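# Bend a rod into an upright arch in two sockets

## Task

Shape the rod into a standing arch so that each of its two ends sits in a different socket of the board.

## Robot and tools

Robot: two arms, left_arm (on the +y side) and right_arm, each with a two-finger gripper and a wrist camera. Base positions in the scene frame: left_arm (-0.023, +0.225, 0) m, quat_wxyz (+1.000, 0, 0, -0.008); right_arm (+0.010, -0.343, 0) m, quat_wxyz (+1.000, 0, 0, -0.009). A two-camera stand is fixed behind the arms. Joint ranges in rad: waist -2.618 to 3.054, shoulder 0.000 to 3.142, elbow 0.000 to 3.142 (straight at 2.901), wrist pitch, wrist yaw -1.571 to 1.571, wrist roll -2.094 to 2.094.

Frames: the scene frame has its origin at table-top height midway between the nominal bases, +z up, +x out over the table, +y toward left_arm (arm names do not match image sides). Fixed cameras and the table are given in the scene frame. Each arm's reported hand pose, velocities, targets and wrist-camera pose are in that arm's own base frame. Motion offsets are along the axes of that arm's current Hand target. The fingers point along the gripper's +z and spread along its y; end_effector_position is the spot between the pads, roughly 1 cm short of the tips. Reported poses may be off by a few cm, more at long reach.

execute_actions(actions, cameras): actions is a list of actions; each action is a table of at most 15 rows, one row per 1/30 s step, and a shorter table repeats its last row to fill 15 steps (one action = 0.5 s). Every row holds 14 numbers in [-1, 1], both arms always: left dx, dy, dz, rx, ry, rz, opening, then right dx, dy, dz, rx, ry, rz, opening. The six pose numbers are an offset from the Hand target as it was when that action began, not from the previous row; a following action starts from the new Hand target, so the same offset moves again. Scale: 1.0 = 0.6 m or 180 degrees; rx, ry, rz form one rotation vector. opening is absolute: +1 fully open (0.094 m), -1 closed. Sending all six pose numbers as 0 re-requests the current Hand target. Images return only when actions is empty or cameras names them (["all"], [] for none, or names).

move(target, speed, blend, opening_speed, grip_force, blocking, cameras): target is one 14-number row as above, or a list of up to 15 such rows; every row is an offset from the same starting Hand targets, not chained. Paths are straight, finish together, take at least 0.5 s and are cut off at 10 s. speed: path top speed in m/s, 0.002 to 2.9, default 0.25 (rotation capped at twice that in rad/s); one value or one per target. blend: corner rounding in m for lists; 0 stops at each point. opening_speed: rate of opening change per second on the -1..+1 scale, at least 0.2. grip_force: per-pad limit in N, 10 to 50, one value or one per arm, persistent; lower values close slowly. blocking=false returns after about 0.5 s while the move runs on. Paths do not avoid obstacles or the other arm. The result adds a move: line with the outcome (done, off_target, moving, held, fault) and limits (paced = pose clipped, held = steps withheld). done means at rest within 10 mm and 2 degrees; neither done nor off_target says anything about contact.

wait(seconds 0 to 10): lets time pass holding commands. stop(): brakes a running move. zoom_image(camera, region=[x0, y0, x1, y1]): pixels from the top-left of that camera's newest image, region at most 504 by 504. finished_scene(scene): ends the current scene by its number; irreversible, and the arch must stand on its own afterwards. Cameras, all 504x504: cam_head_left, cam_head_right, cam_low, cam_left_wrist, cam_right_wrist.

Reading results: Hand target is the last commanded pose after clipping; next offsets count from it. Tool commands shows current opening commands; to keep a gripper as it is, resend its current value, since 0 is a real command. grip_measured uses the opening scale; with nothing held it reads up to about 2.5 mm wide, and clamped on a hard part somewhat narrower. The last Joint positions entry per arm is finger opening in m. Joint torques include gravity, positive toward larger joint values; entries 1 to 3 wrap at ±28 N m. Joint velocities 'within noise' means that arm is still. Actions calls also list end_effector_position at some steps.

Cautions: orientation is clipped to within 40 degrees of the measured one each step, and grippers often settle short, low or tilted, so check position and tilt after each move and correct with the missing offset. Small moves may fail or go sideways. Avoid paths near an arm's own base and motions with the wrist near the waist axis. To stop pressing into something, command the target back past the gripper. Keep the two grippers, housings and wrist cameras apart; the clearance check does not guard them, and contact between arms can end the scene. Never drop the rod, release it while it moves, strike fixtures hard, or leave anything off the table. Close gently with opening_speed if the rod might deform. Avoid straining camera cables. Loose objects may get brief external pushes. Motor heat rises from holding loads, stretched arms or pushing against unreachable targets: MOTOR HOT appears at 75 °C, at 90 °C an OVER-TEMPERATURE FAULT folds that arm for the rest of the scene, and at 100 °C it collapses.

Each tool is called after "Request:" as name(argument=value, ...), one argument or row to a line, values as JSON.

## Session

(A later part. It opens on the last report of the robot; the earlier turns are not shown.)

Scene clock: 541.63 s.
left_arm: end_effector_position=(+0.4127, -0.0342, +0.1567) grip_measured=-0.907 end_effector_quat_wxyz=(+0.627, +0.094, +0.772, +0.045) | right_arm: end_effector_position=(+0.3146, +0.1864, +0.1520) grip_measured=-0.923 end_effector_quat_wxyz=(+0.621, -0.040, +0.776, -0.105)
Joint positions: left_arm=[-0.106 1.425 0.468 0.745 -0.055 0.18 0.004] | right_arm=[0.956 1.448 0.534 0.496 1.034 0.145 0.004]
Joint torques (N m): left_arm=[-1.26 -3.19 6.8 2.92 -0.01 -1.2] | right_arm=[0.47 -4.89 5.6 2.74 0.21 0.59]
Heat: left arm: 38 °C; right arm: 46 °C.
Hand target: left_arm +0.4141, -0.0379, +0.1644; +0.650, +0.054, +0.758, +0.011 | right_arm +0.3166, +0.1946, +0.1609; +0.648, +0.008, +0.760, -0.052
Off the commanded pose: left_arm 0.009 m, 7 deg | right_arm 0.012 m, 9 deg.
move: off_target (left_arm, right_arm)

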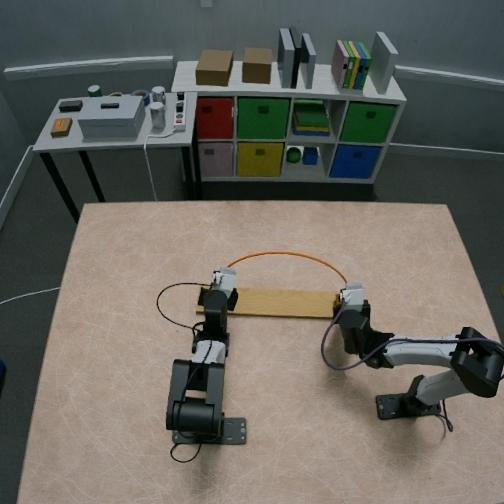

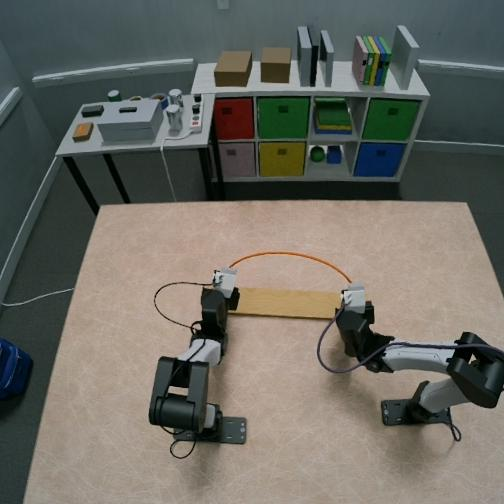

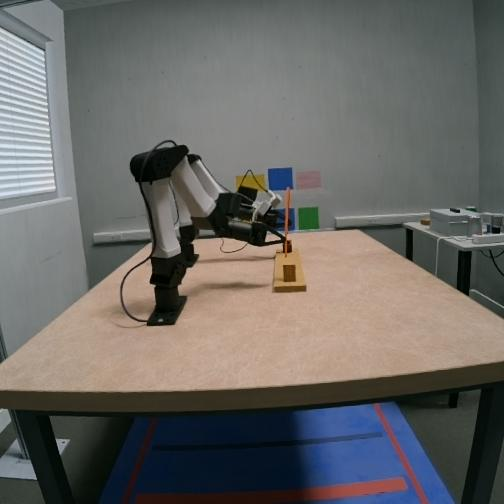

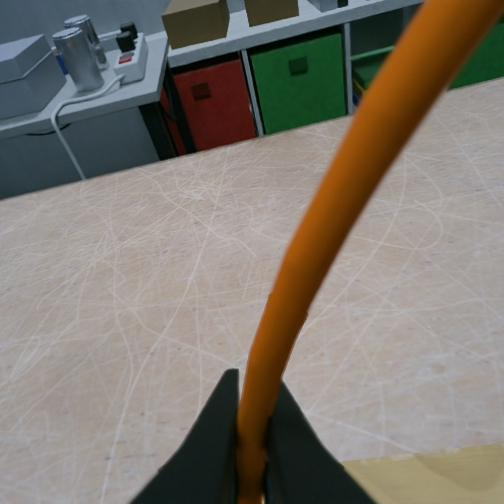

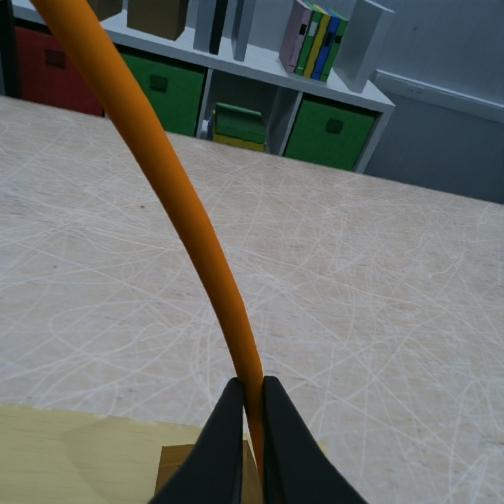

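Request:
move(
  target=[0.0492, 0.0017, -0.003, 0, -0.015, 0, -1, 0.0383, 0.0098, 0.0103, 0, -0.02, 0, -1],
  cameras=["cam_low", "cam_left_wrist", "cam_right_wrist"],
  speed=0.08,
)

Request:
zoom_image(
  camera="cam_low",
  region=[250, 190, 330, 300],
)

Request:
zoom_image(
  camera="cam_left_wrist",
  region=[130, 330, 380, 504],
)

Request:
zoom_image(
  camera="cam_right_wrist",
  region=[130, 330, 380, 504],
)

Scene clock: 569.07 s.
left_arm: end_effector_position=(+0.4087, -0.0356, +0.1314) grip_measured=-0.907 end_effector_quat_wxyz=(+0.659, +0.057, +0.750, +0.005) | right_arm: end_effector_position=(+0.3205, +0.1976, +0.1345) grip_measured=-0.993 end_effector_quat_wxyz=(+0.662, -0.004, +0.747, -0.062)
Joint positions: left_arm=[-0.101 1.607 0.361 1.113 -0.033 0.078 0.004] | right_arm=[0.962 1.649 0.458 0.96 1.038 0.101 0]
Joint torques (N m): left_arm=[-0.46 -4.29 5.6 2.5 0.02 -0.11] | right_arm=[0.27 -5.55 4.3 2.35 0.23 -0.08]
Heat: left arm: 39 °C; right arm: 49 °C.
Hand target: left_arm +0.4081, -0.0340, +0.1358; +0.668, +0.055, +0.742, +0.009 | right_arm +0.3194, +0.1985, +0.1369; +0.671, +0.006, +0.739, -0.053
Off the commanded pose: left_arm 0.005 m, 2 deg | right_arm 0.003 m, 2 deg.
move: done
Images, in order (width x height): cam_low 504x504, cam_left_wrist 504x504, cam_right_wrist 504x504.

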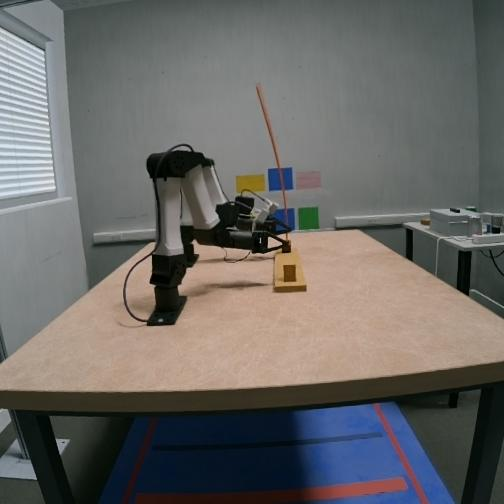

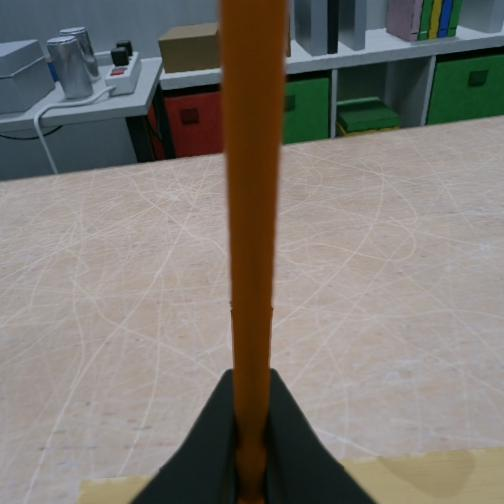

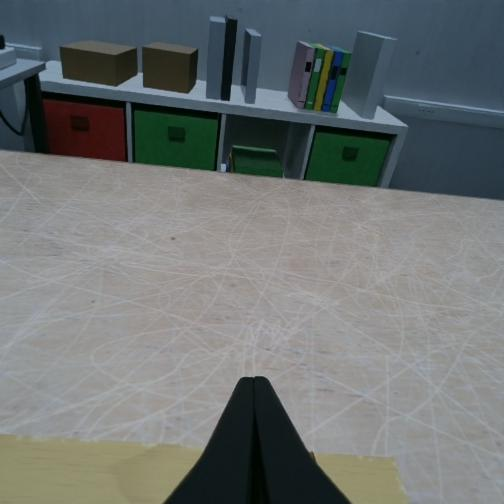

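Scaled by 4.582.

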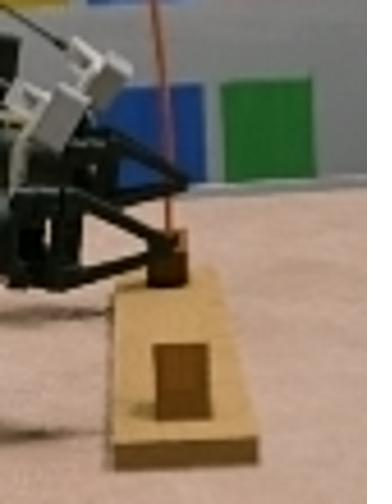

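Scaled by 2.016.

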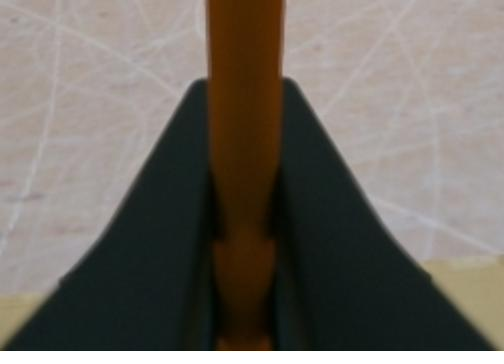

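Scaled by 2.016.

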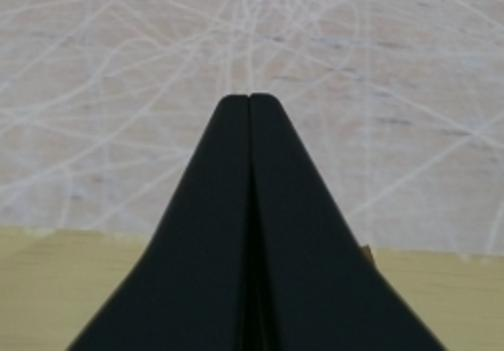

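Request:
move(
  target=[
    [-0.2215, 0.0193, -0.024, 0, 0, 0, -1, 0, 0, -0.1667, 0, 0, 0, 0.2],
    [-0.2067, 0.124, -0.077, -0.0858, 0.0384, 0.4649, -1, -0.1213, -0.1652, -0.0678, 0.0403, -0.0043, -0.4758, 0.2],
  ],
  blend=[0.02, 0],
  cameras=["all"],
  speed=0.17,
)

Request:
zoom_image(
  camera="cam_head_left",
  region=[150, 235, 270, 355],
)

Request:
zoom_image(
  camera="cam_head_left",
  region=[320, 230, 440, 350],
)

Scene clock: 610.13 s.
left_arm: end_effector_position=(+0.3828, +0.0288, +0.2565) grip_measured=-0.907 end_effector_quat_wxyz=(+0.434, +0.469, +0.560, +0.528) | right_arm: end_effector_position=(+0.2784, +0.1100, +0.2111) grip_measured=+0.197 end_effector_quat_wxyz=(+0.438, -0.480, +0.535, -0.540)
Joint positions: left_arm=[-0.016 1.087 0.549 0.471 -0.202 1.566 0.004] | right_arm=[0.911 0.984 0.287 0.628 1.068 -1.559 0.056]
Joint torques (N m): left_arm=[0.21 -3.84 7.71 2.83 0.03 -0.02] | right_arm=[-1.13 -3.59 6.08 2.39 -0.09 -0.05]
Heat: left arm: 42 °C; right arm: 48 °C.
Hand target: left_arm +0.3799, +0.0311, +0.2700; +0.451, +0.451, +0.545, +0.545 | right_arm +0.2784, +0.1079, +0.2199; +0.460, -0.459, +0.538, -0.537
Off the commanded pose: left_arm 0.014 m, 4 deg | right_arm 0.009 m, 3 deg.
move: off_target (left_arm, right_arm)

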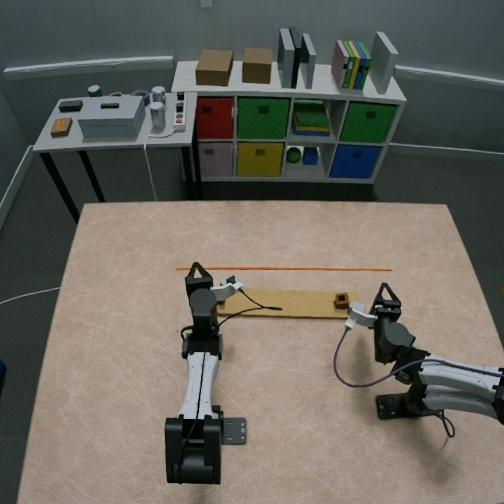

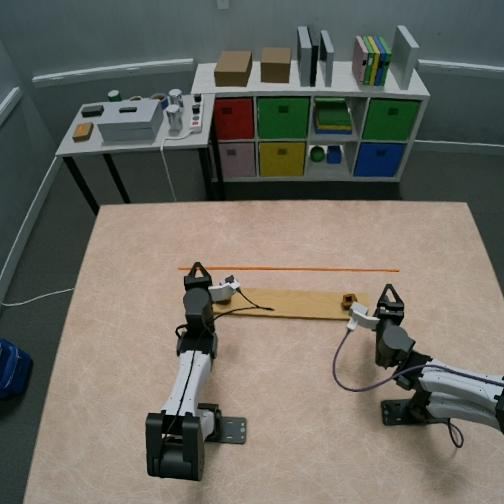

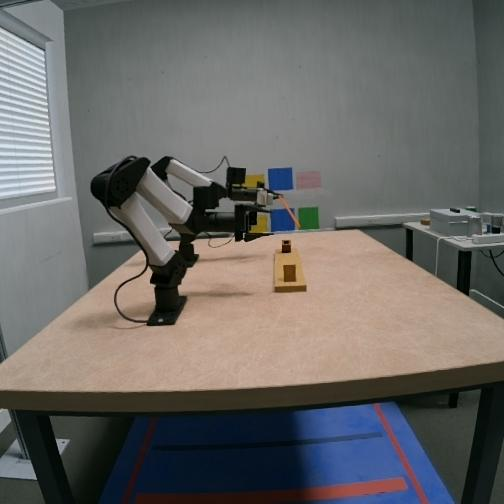

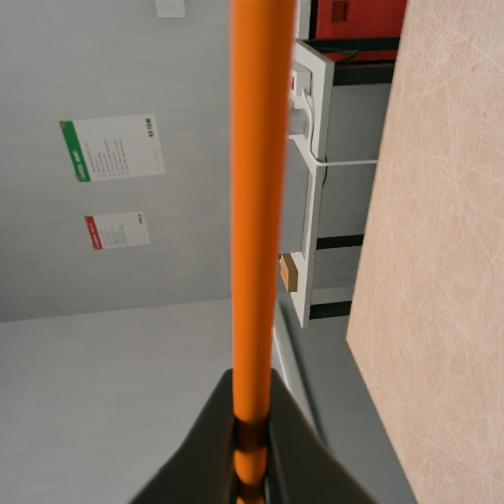

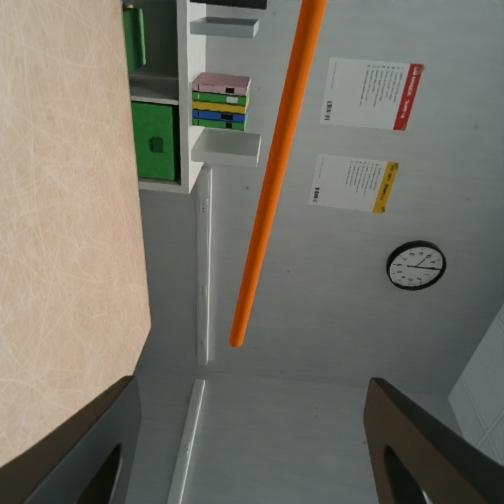

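Scaled by 4.200.

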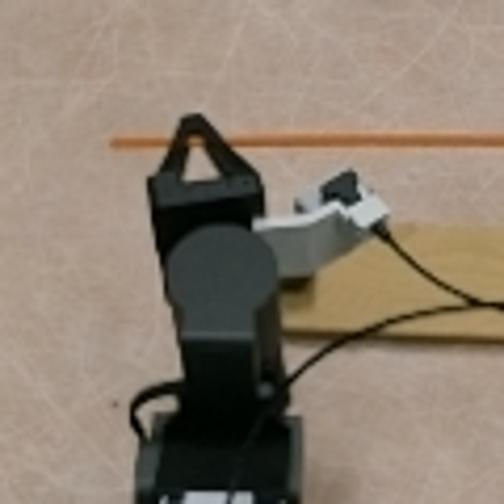

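Scaled by 4.200.

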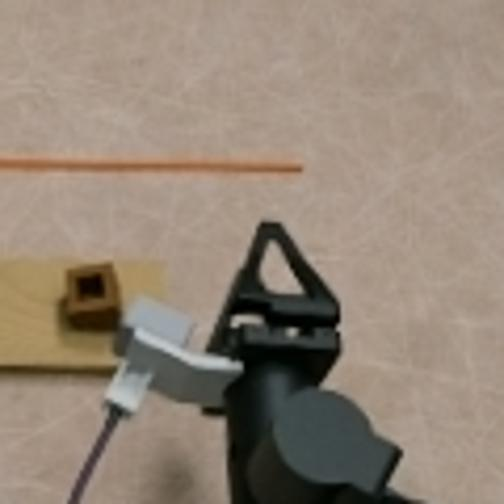

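Request:
move(
  target=[
    [0, 0, 0, 0, 0, 0, -1, -0.0322, 0, 0, 0, 0, 0.055, 0.2],
    [0, 0, 0, 0, 0, 0, -1, -0.0322, 0, 0.0958, 0, 0, 0.055, 0.2],
  ],
  blend=[0.01, 0],
  cameras=["cam_right_wrist", "cam_head_left"],
  speed=0.12,
)

Request:
zoom_image(
  camera="cam_head_left",
  region=[320, 230, 440, 350],
)

Scene clock: 633.10 s.
left_arm: end_effector_position=(+0.3829, +0.0288, +0.2569) grip_measured=-0.907 end_effector_quat_wxyz=(+0.434, +0.468, +0.560, +0.528) | right_arm: end_effector_position=(+0.3317, +0.1148, +0.2020) grip_measured=+0.197 end_effector_quat_wxyz=(+0.472, -0.442, +0.574, -0.501)
Joint positions: left_arm=[-0.016 1.087 0.549 0.472 -0.202 1.566 0.004] | right_arm=[0.727 1.244 0.384 0.779 0.884 -1.409 0.056]
Joint torques (N m): left_arm=[0.29 -3.88 7.66 2.84 0.03 -0.05] | right_arm=[-1.14 -3.26 9.2 2.51 -0.1 0.13]
Heat: left arm: 42 °C; right arm: 48 °C.
Hand target: left_arm +0.3799, +0.0311, +0.2700; +0.451, +0.451, +0.545, +0.545 | right_arm +0.3381, +0.1181, +0.2198; +0.504, -0.411, +0.576, -0.495
Off the commanded pose: left_arm 0.014 m, 4 deg | right_arm 0.019 m, 5 deg.
move: off_target (left_arm, right_arm)
Images, in order (width x height): cam_head_left 504x504, cam_right_wrist 504x504.

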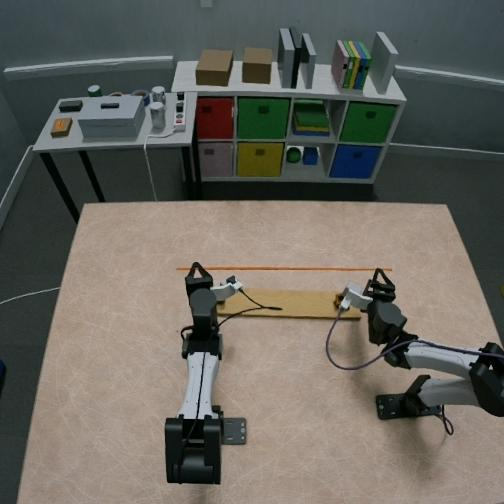

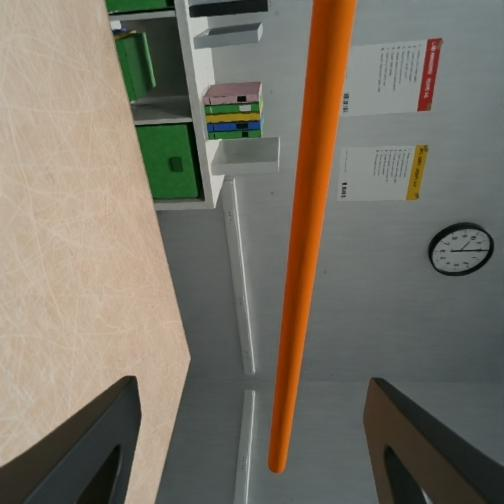

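Scaled by 4.200.

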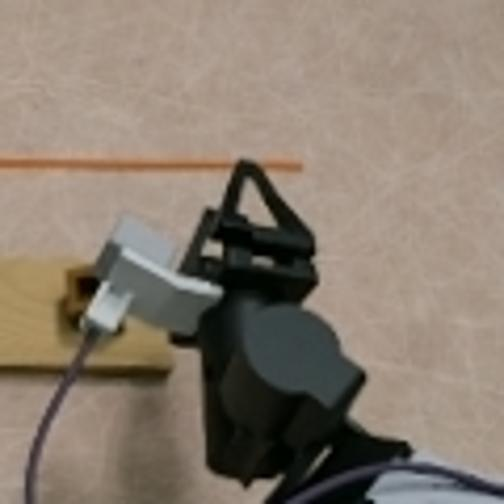

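Request:
move(
  target=[
    [0, 0, 0, 0, 0, 0, -1, -0.012, -0.0137, 0.027, 0, 0, 0.02, 0.2],
    [0, 0, 0, 0, 0, 0, -1, -0.012, -0.0137, 0.027, 0, 0, 0.02, -1],
  ],
  cameras=["cam_right_wrist", "cam_head_left"],
  speed=0.1,
  opening_speed=0.8,
)

Request:
zoom_image(
  camera="cam_head_left",
  region=[320, 230, 440, 350],
)

Scene clock: 644.43 s.
left_arm: end_effector_position=(+0.3830, +0.0288, +0.2584) grip_measured=-0.907 end_effector_quat_wxyz=(+0.436, +0.467, +0.558, +0.530) | right_arm: end_effector_position=(+0.3489, +0.1177, +0.2155) grip_measured=-0.902 end_effector_quat_wxyz=(+0.494, -0.415, +0.588, -0.488)
Joint positions: left_arm=[-0.016 1.087 0.549 0.478 -0.202 1.566 0.004] | right_arm=[0.689 1.29 0.455 0.779 0.852 -1.352 0.005]
Joint torques (N m): left_arm=[0.27 -3.82 7.66 2.77 0.03 -0.05] | right_arm=[-1.16 -3.77 9.31 2.29 -0.11 0.17]
Heat: left arm: 42 °C; right arm: 50 °C.
Hand target: left_arm +0.3799, +0.0311, +0.2700; +0.451, +0.451, +0.545, +0.545 | right_arm +0.3550, +0.1212, +0.2291; +0.520, -0.393, +0.588, -0.479
Off the commanded pose: left_arm 0.012 m, 3 deg | right_arm 0.015 m, 4 deg.
move: off_target (left_arm, right_arm); target 2's new opening was sent with right_arm's hand 0.016 m and 4 deg from that target
Images, in order (width x height): cam_head_left 504x504, cam_right_wrist 504x504.

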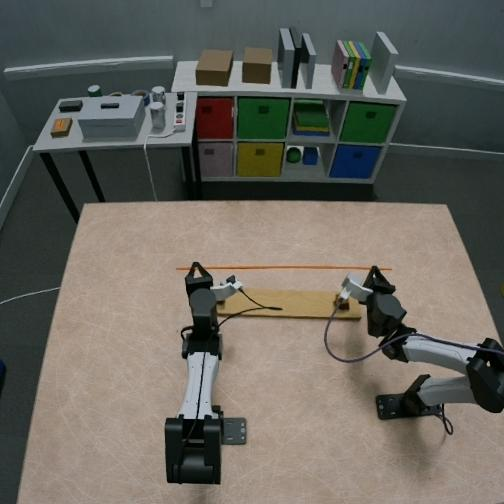

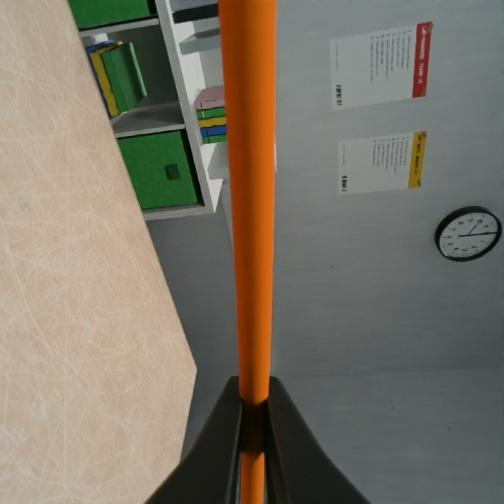

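Scaled by 4.200.

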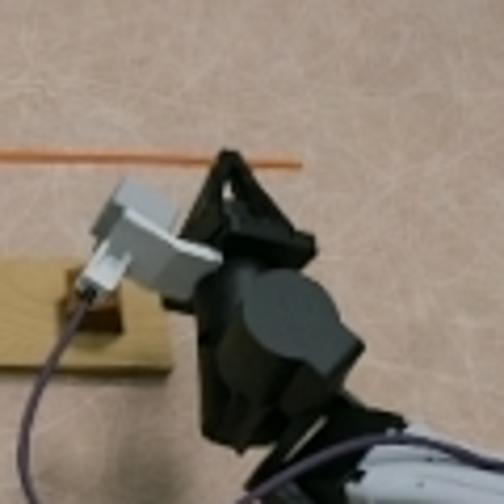

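Request:
move(
  target=[
    [0, 0, 0, 0, 0, 0, -1, 0, 0, 0, 0, 0, 0, -0.4],
    [0, 0, 0, 0, 0, 0, -1, 0.003, 0, 0.02, 0, 0, 0, -0.4],
    [0, 0, 0, 0, 0, 0, -1, 0.003, 0, 0.02, 0, 0, 0, -1],
  ],
  cameras=["cam_right_wrist", "cam_head_left"],
  speed=0.1,
  opening_speed=0.8,
)

Request:
zoom_image(
  camera="cam_head_left",
  region=[320, 230, 440, 350],
)

Scene clock: 654.97 s.
left_arm: end_effector_position=(+0.3830, +0.0288, +0.2584) grip_measured=-0.907 end_effector_quat_wxyz=(+0.436, +0.467, +0.558, +0.530) | right_arm: end_effector_position=(+0.3599, +0.1137, +0.2127) grip_measured=-0.902 end_effector_quat_wxyz=(+0.490, -0.418, +0.590, -0.487)
Joint positions: left_arm=[-0.016 1.087 0.549 0.478 -0.202 1.566 0.004] | right_arm=[0.647 1.322 0.476 0.779 0.81 -1.35 0.005]
Joint torques (N m): left_arm=[0.29 -3.82 7.66 2.78 0.03 -0.04] | right_arm=[-1.07 -4.03 9.37 2.42 -0.11 0.16]
Heat: left arm: 43 °C; right arm: 50 °C.
Hand target: left_arm +0.3799, +0.0311, +0.2700; +0.451, +0.451, +0.545, +0.545 | right_arm +0.3666, +0.1176, +0.2288; +0.520, -0.393, +0.588, -0.479
Off the commanded pose: left_arm 0.012 m, 3 deg | right_arm 0.018 m, 5 deg.
move: off_target (left_arm, right_arm); target 3's new opening was sent with right_arm's hand 0.018 m and 5 deg from that target
Images, in order (width x height): cam_head_left 504x504, cam_right_wrist 504x504.

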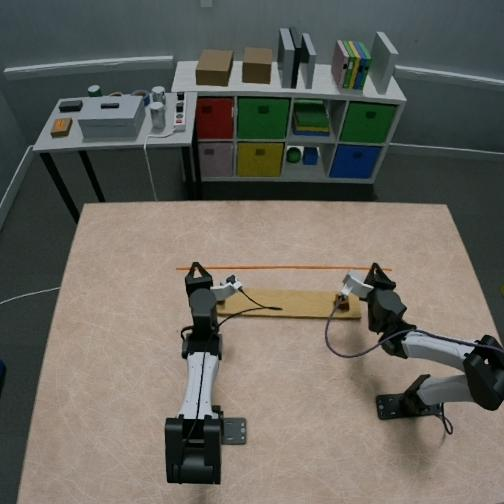

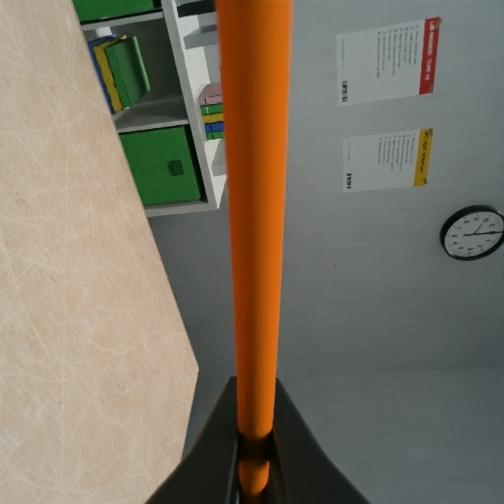

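Scaled by 4.200.

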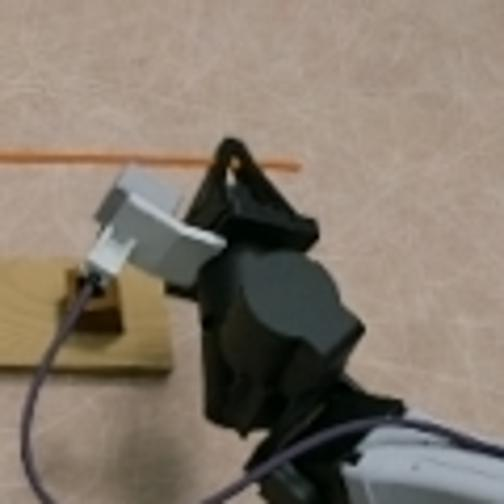

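Request:
move(
  target=[
    [-0.0157, -0.0167, 0.0118, 0.0299, -0.011, -0.1531, -1, -0.0243, -0.0302, -0.021, -0.0144, 0.0054, 0.1321, -1],
    [-0.0593, -0.0333, 0.0195, 0.0607, -0.0222, -0.3109, -1, -0.0675, -0.0197, -0.0473, -0.0291, 0.011, 0.2682, -1],
    [-0.1178, -0.1, 0.0245, 0.0906, -0.0332, -0.464, -1, -0.1108, 0.0595, -0.0783, -0.0435, 0.0164, 0.4003, -1],
  ],
  blend=[0.02, 0.02, 0],
  cameras=["all"],
  speed=0.15,
)

Request:
zoom_image(
  camera="cam_low",
  region=[220, 140, 350, 300],
)

Scene clock: 715.77 s.
left_arm: end_effector_position=(+0.4069, -0.0303, +0.2067) grip_measured=-0.907 end_effector_quat_wxyz=(+0.642, +0.090, +0.760, +0.052) | right_arm: end_effector_position=(+0.3298, +0.1907, +0.1987) grip_measured=-0.902 end_effector_quat_wxyz=(+0.644, -0.044, +0.757, -0.100)
Joint positions: left_arm=[-0.101 1.263 0.544 0.547 -0.064 0.187 0.004] | right_arm=[0.918 1.39 0.617 0.493 0.996 0.026 0.005]
Joint torques (N m): left_arm=[-0.94 -2.76 7.31 2.81 0.15 -1.23] | right_arm=[0.4 -5.46 8.25 2.23 0.21 0.78]
Heat: left arm: 44 °C; right arm: 50 °C.
Hand target: left_arm +0.4075, -0.0356, +0.2101; +0.660, +0.055, +0.749, +0.010 | right_arm +0.3316, +0.1969, +0.2098; +0.661, +0.008, +0.748, -0.053
Off the commanded pose: left_arm 0.006 m, 7 deg | right_arm 0.013 m, 8 deg.
move: off_target (left_arm, right_arm)

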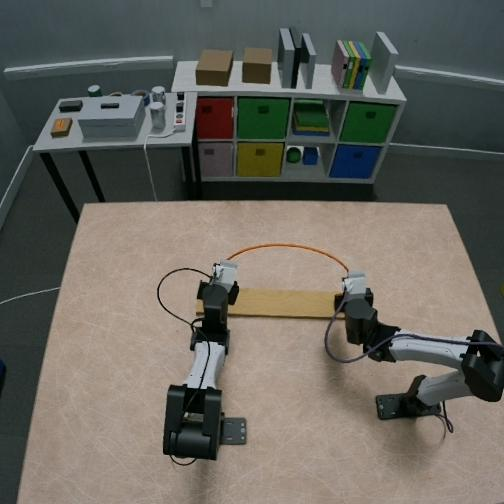

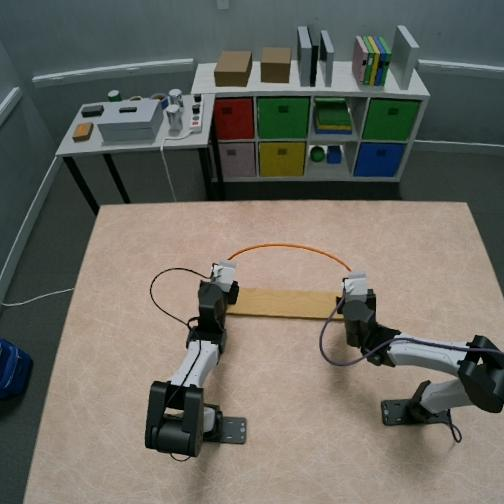

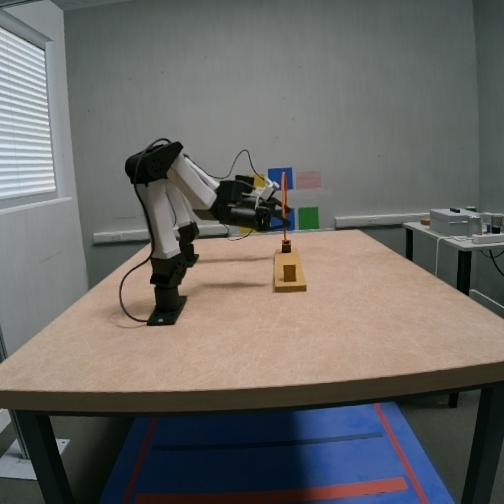

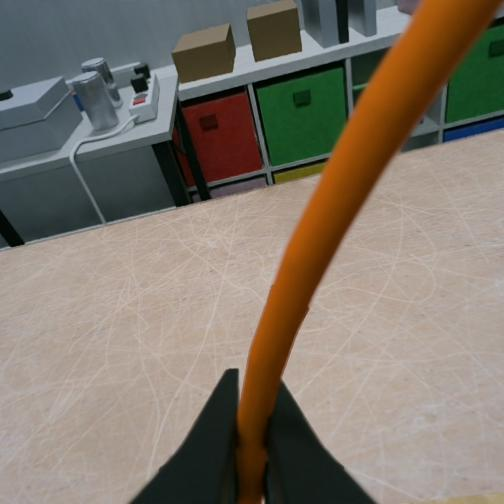

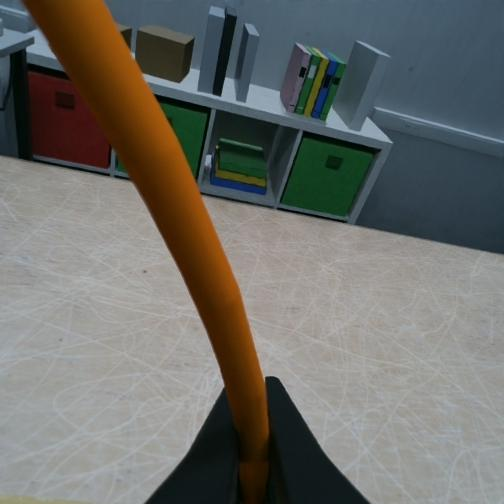

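Scaled by 3.150.

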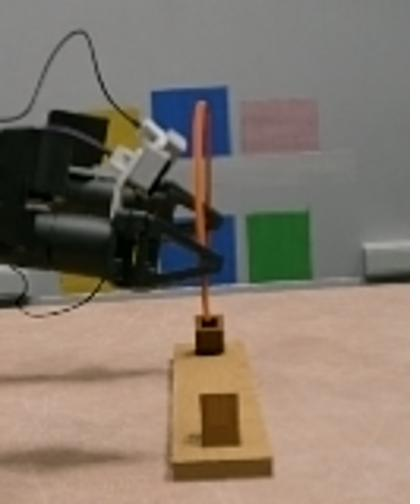

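Request:
move(
  target=[0.1192, -0.012, 0.019, 0, 0, 0, -1, 0.111, 0.009, 0.0185, 0, 0, 0, -1],
  cameras=["cam_low", "cam_left_wrist", "cam_right_wrist", "cam_head_left"],
  speed=0.1,
)

Request:
zoom_image(
  camera="cam_low",
  region=[250, 190, 330, 300],
)

Request:
zoom_image(
  camera="cam_left_wrist",
  region=[130, 330, 380, 504],
)

Request:
zoom_image(
  camera="cam_right_wrist",
  region=[130, 330, 380, 504],
)

Scene clock: 752.13 s.
left_arm: end_effector_position=(+0.4104, -0.0330, +0.1315) grip_measured=-0.907 end_effector_quat_wxyz=(+0.641, +0.090, +0.761, +0.045) | right_arm: end_effector_position=(+0.3307, +0.1912, +0.1278) grip_measured=-0.902 end_effector_quat_wxyz=(+0.627, -0.044, +0.770, -0.108)
Joint positions: left_arm=[-0.103 1.563 0.387 1.001 -0.053 0.178 0.004] | right_arm=[0.918 1.609 0.514 0.733 1.001 0.081 0.005]
Joint torques (N m): left_arm=[-1.16 -3.69 5.61 2.78 0.09 -1.14] | right_arm=[-0.34 -6.13 5.12 2.96 0.13 0.5]
Heat: left arm: 47 °C; right arm: 49 °C.
Hand target: left_arm +0.4097, -0.0367, +0.1373; +0.660, +0.055, +0.749, +0.010 | right_arm +0.3346, +0.1974, +0.1421; +0.661, +0.008, +0.748, -0.053
Off the commanded pose: left_arm 0.007 m, 6 deg | right_arm 0.016 m, 10 deg.
move: off_target (left_arm, right_arm)
Images, in order (width x height): cam_head_left 504x504, cam_low 504x504, cam_left_wrist 504x504, cam_right_wrist 504x504.

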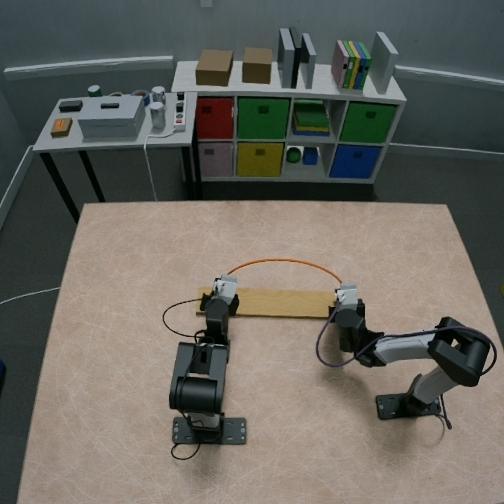

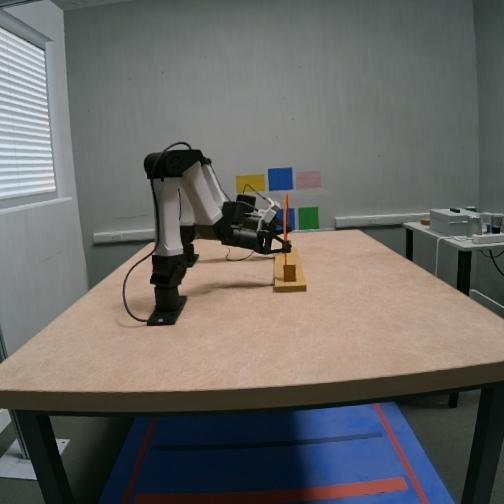

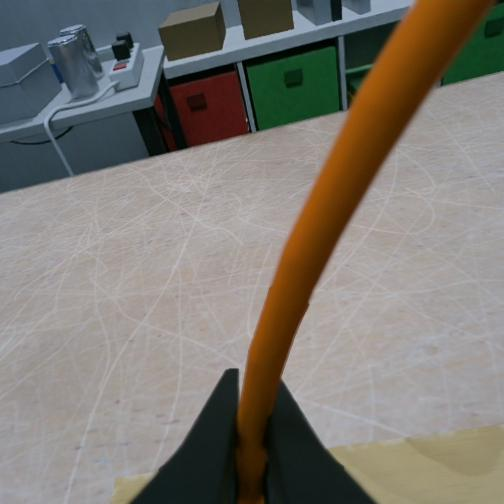

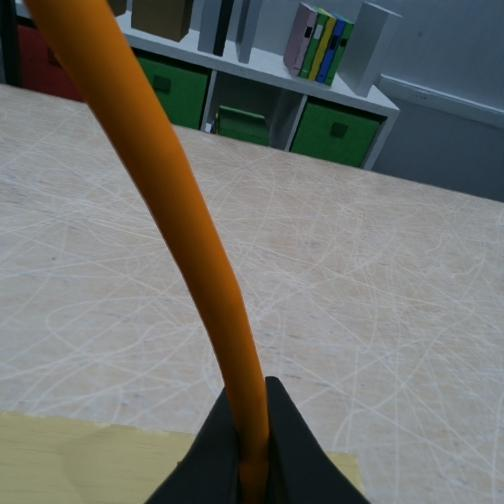

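Scaled by 4.582.

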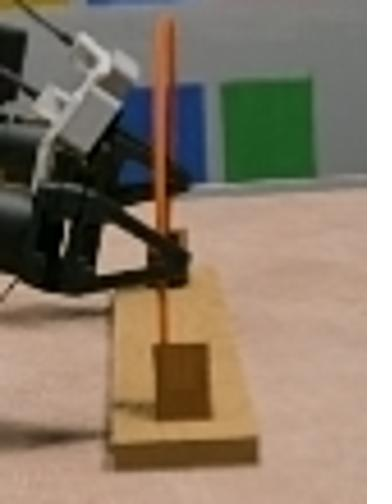

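Scaled by 2.016.

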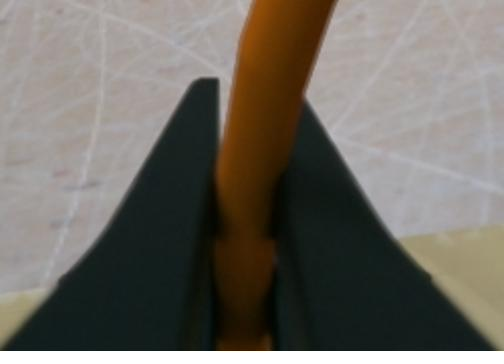

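Scaled by 2.016.

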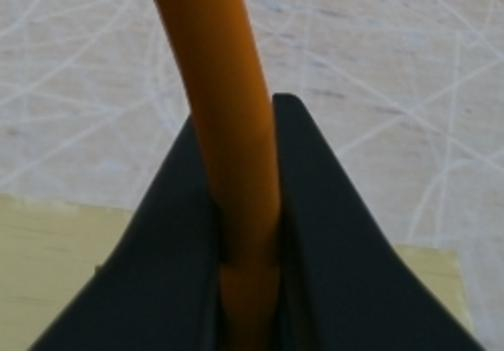

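Request:
move(
  target=[0,0,0,0,0,0,-1, -0.0015,0.0009,0.0115,0,-0.011,0,-1],
  speed=0.08,
  cameras=["cam_low","cam_left_wrist","cam_right_wrist"],
)

Scene clock: 801.23 s.
left_arm: end_effector_position=(+0.4106, -0.0330, +0.1327) grip_measured=-0.907 end_effector_quat_wxyz=(+0.643, +0.090, +0.759, +0.045) | right_arm: end_effector_position=(+0.3365, +0.1925, +0.1274) grip_measured=-0.902 end_effector_quat_wxyz=(+0.641, -0.038, +0.759, -0.106)
Joint positions: left_arm=[-0.103 1.563 0.387 1.006 -0.053 0.178 0.004] | right_arm=[0.907 1.665 0.508 0.864 1.001 0.036 0.005]
Joint torques (N m): left_arm=[-1.09 -3.59 5.52 2.76 0.1 -1.13] | right_arm=[-1.1 -6.43 4.9 3 -0.06 0.36]
Heat: left arm: 51 °C; right arm: 59 °C.
Hand target: left_arm +0.4097, -0.0367, +0.1373; +0.660, +0.055, +0.749, +0.010 | right_arm +0.3416, +0.1974, +0.1421; +0.674, +0.007, +0.737, -0.053
Off the commanded pose: left_arm 0.006 m, 6 deg | right_arm 0.016 m, 9 deg.
move: off_target (left_arm, right_arm)
Images, in order (width x height): cam_low 504x504, cam_left_wrist 504x504, cam_right_wrist 504x504.

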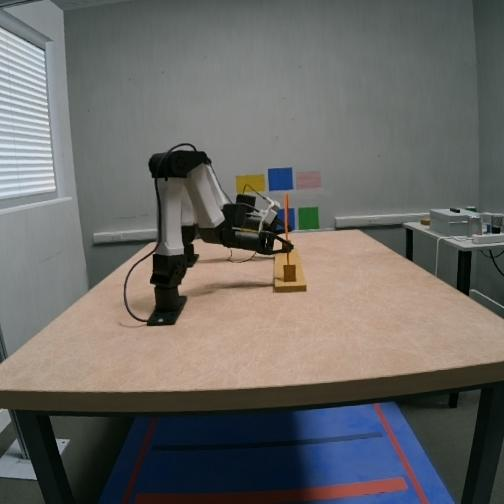

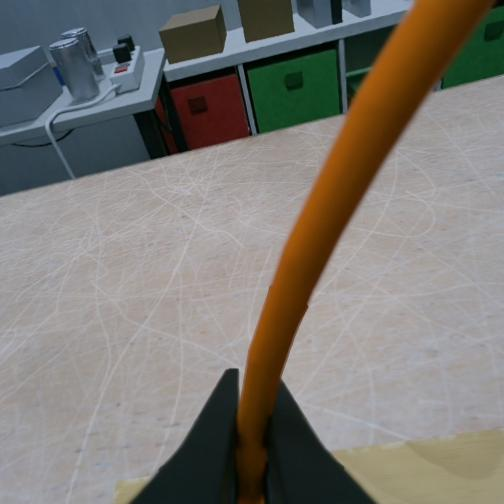

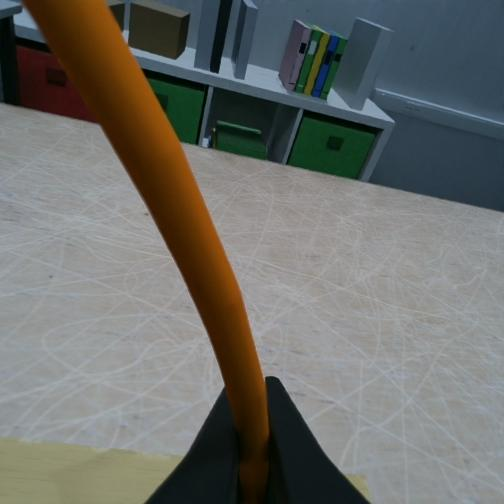

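Request:
zoom_image(
  camera="cam_low",
  region=[230, 180, 330, 300],
)

Request:
zoom_image(
  camera="cam_low",
  region=[260, 225, 320, 295],
)

Scaled by 4.200.

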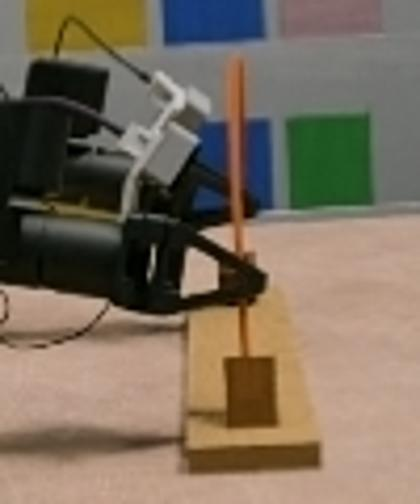

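Scaled by 7.200.

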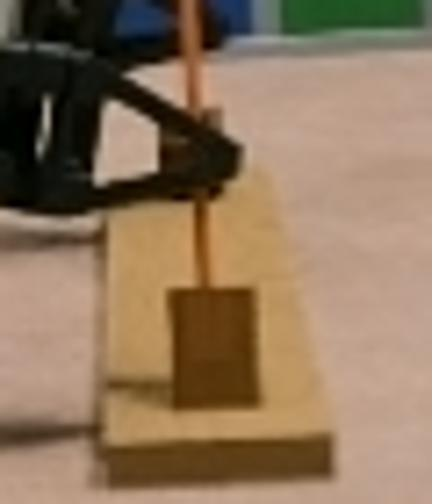

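Request:
move(
  target=[0.0198,-0.0017,0.0026,0,0,0,-1, 0.0199,0.0014,0.0017,0,0,0,-1],
  speed=0.06,
  cameras=["cam_low","cam_head_left","cam_head_right"],
)

Request:
zoom_image(
  camera="cam_low",
  region=[260, 225, 320, 295],
)

Request:
zoom_image(
  camera="cam_head_left",
  region=[90, 180, 210, 300],
)

Request:
zoom_image(
  camera="cam_head_right",
  region=[300, 180, 420, 300],
)

Scene clock: 833.17 s.
left_arm: end_effector_position=(+0.4108, -0.0327, +0.1208) grip_measured=-0.907 end_effector_quat_wxyz=(+0.643, +0.089, +0.759, +0.045) | right_arm: end_effector_position=(+0.3368, +0.1929, +0.1155) grip_measured=-0.902 end_effector_quat_wxyz=(+0.641, -0.038, +0.759, -0.106)
Joint positions: left_arm=[-0.103 1.628 0.371 1.089 -0.055 0.178 0.004] | right_arm=[0.907 1.722 0.494 0.936 1.001 0.035 0.005]
Joint torques (N m): left_arm=[-1.11 -3.62 5.09 2.78 0.1 -1.13] | right_arm=[-1.1 -6.6 4.52 3.01 -0.06 0.36]
Heat: left arm: 50 °C; right arm: 64 °C.
Hand target: left_arm +0.4097, -0.0366, +0.1252; +0.660, +0.055, +0.749, +0.010 | right_arm +0.3416, +0.1974, +0.1301; +0.674, +0.007, +0.737, -0.053
Off the commanded pose: left_arm 0.006 m, 6 deg | right_arm 0.016 m, 9 deg.
move: off_target (left_arm, right_arm)
Images, in order (width x height): cam_head_left 504x504, cam_head_right 504x504, cam_low 504x504.

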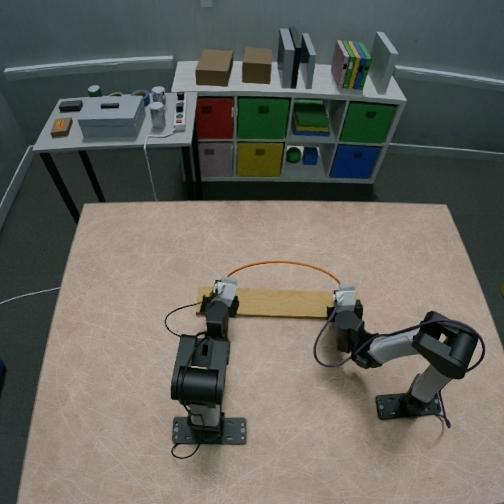

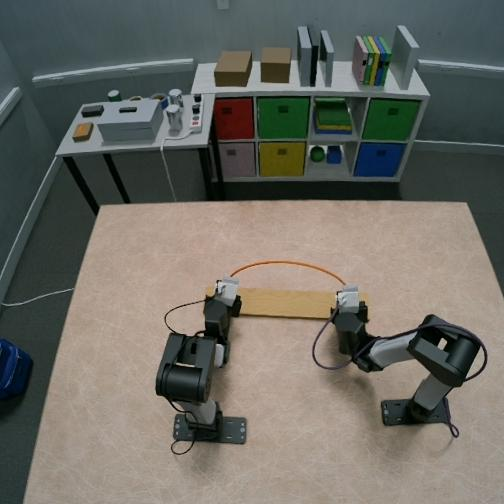

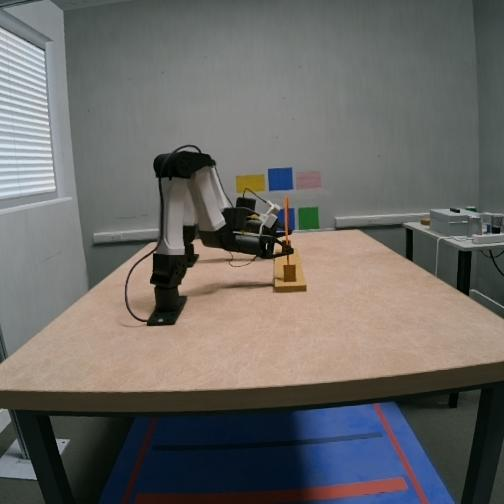

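Scaled by 7.200.

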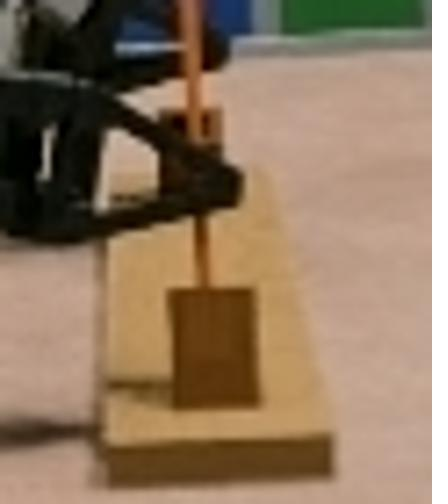

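Scaled by 4.200.

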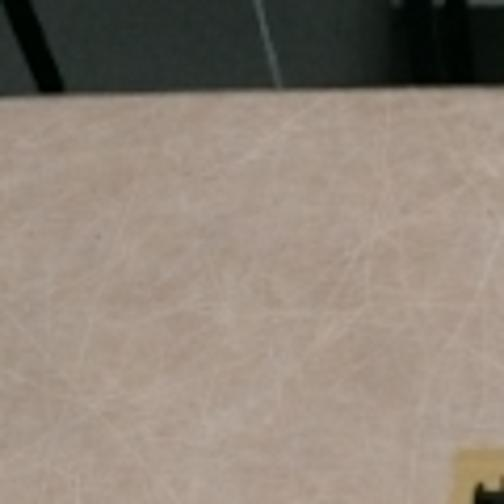

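Scaled by 4.200.

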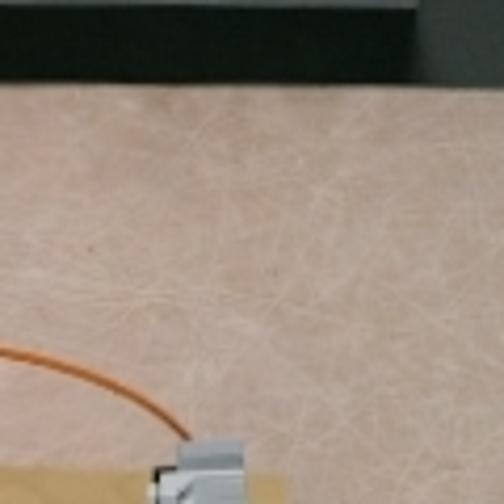

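Request:
move(
  target=[0.0165,-0.0014,0.0022,0,0,0,-1, 0.0166,0.0012,0.0014,0,0,0,-1],
  speed=0.06,
  cameras=["cam_low","cam_left_wrist","cam_right_wrist"],
)

Request:
zoom_image(
  camera="cam_low",
  region=[260, 225, 320, 295],
)

Scene clock: 840.43 s.
left_arm: end_effector_position=(+0.4109, -0.0327, +0.1104) grip_measured=-0.907 end_effector_quat_wxyz=(+0.643, +0.089, +0.759, +0.045) | right_arm: end_effector_position=(+0.3368, +0.1928, +0.1053) grip_measured=-0.902 end_effector_quat_wxyz=(+0.641, -0.038, +0.759, -0.106)
Joint positions: left_arm=[-0.103 1.688 0.359 1.159 -0.055 0.178 0.004] | right_arm=[0.907 1.771 0.484 0.994 1.001 0.035 0.005]
Joint torques (N m): left_arm=[-1.14 -3.85 4.74 2.75 0.09 -1.16] | right_arm=[-1.09 -6.76 4.27 3.01 -0.06 0.35]
Heat: left arm: 50 °C; right arm: 63 °C.
Hand target: left_arm +0.4096, -0.0366, +0.1152; +0.660, +0.055, +0.749, +0.010 | right_arm +0.3416, +0.1974, +0.1201; +0.674, +0.007, +0.737, -0.053
Off the commanded pose: left_arm 0.006 m, 6 deg | right_arm 0.016 m, 9 deg.
move: off_target (left_arm, right_arm)
Images, in order (width x height): cam_low 504x504, cam_left_wrist 504x504, cam_right_wrist 504x504.

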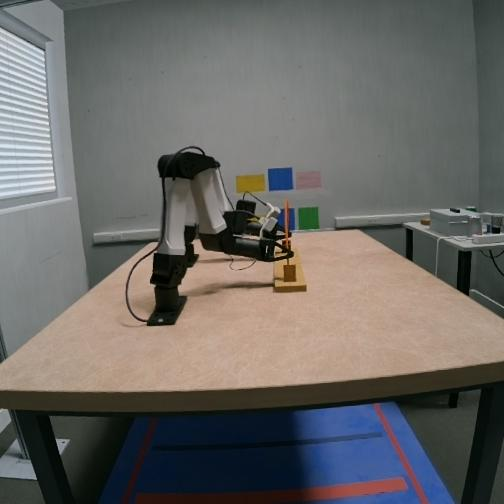

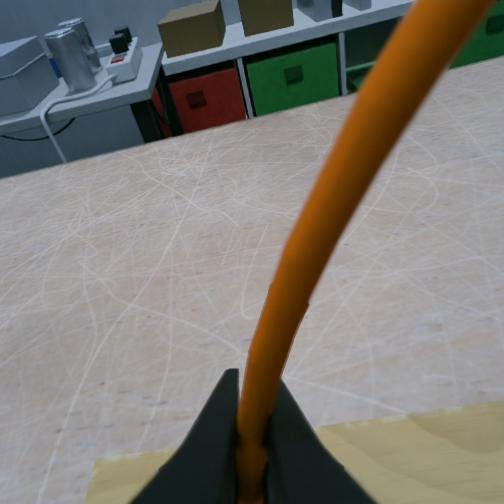

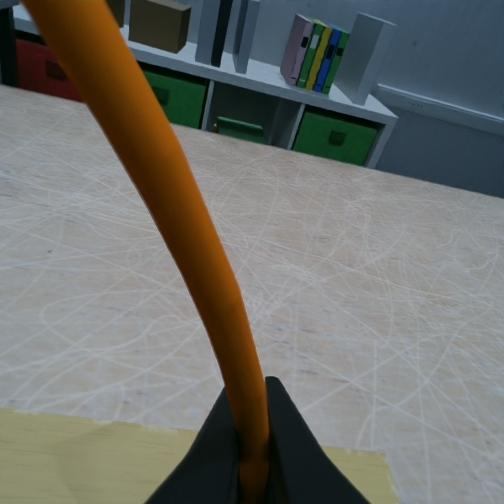

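Scaled by 7.200.

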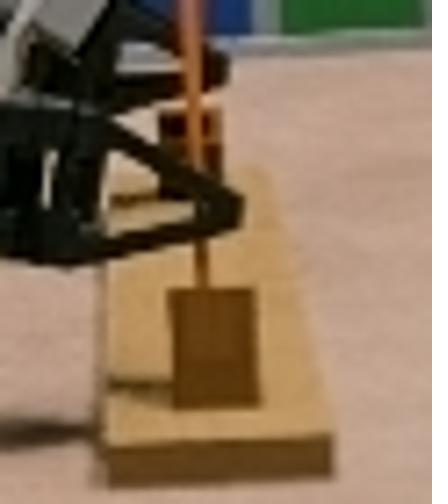

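Request:
zoom_image(
  camera="cam_low",
  region=[276, 226, 300, 256],
)

Scaled by 16.800.

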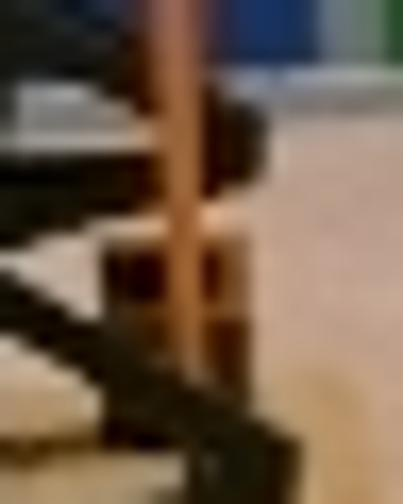

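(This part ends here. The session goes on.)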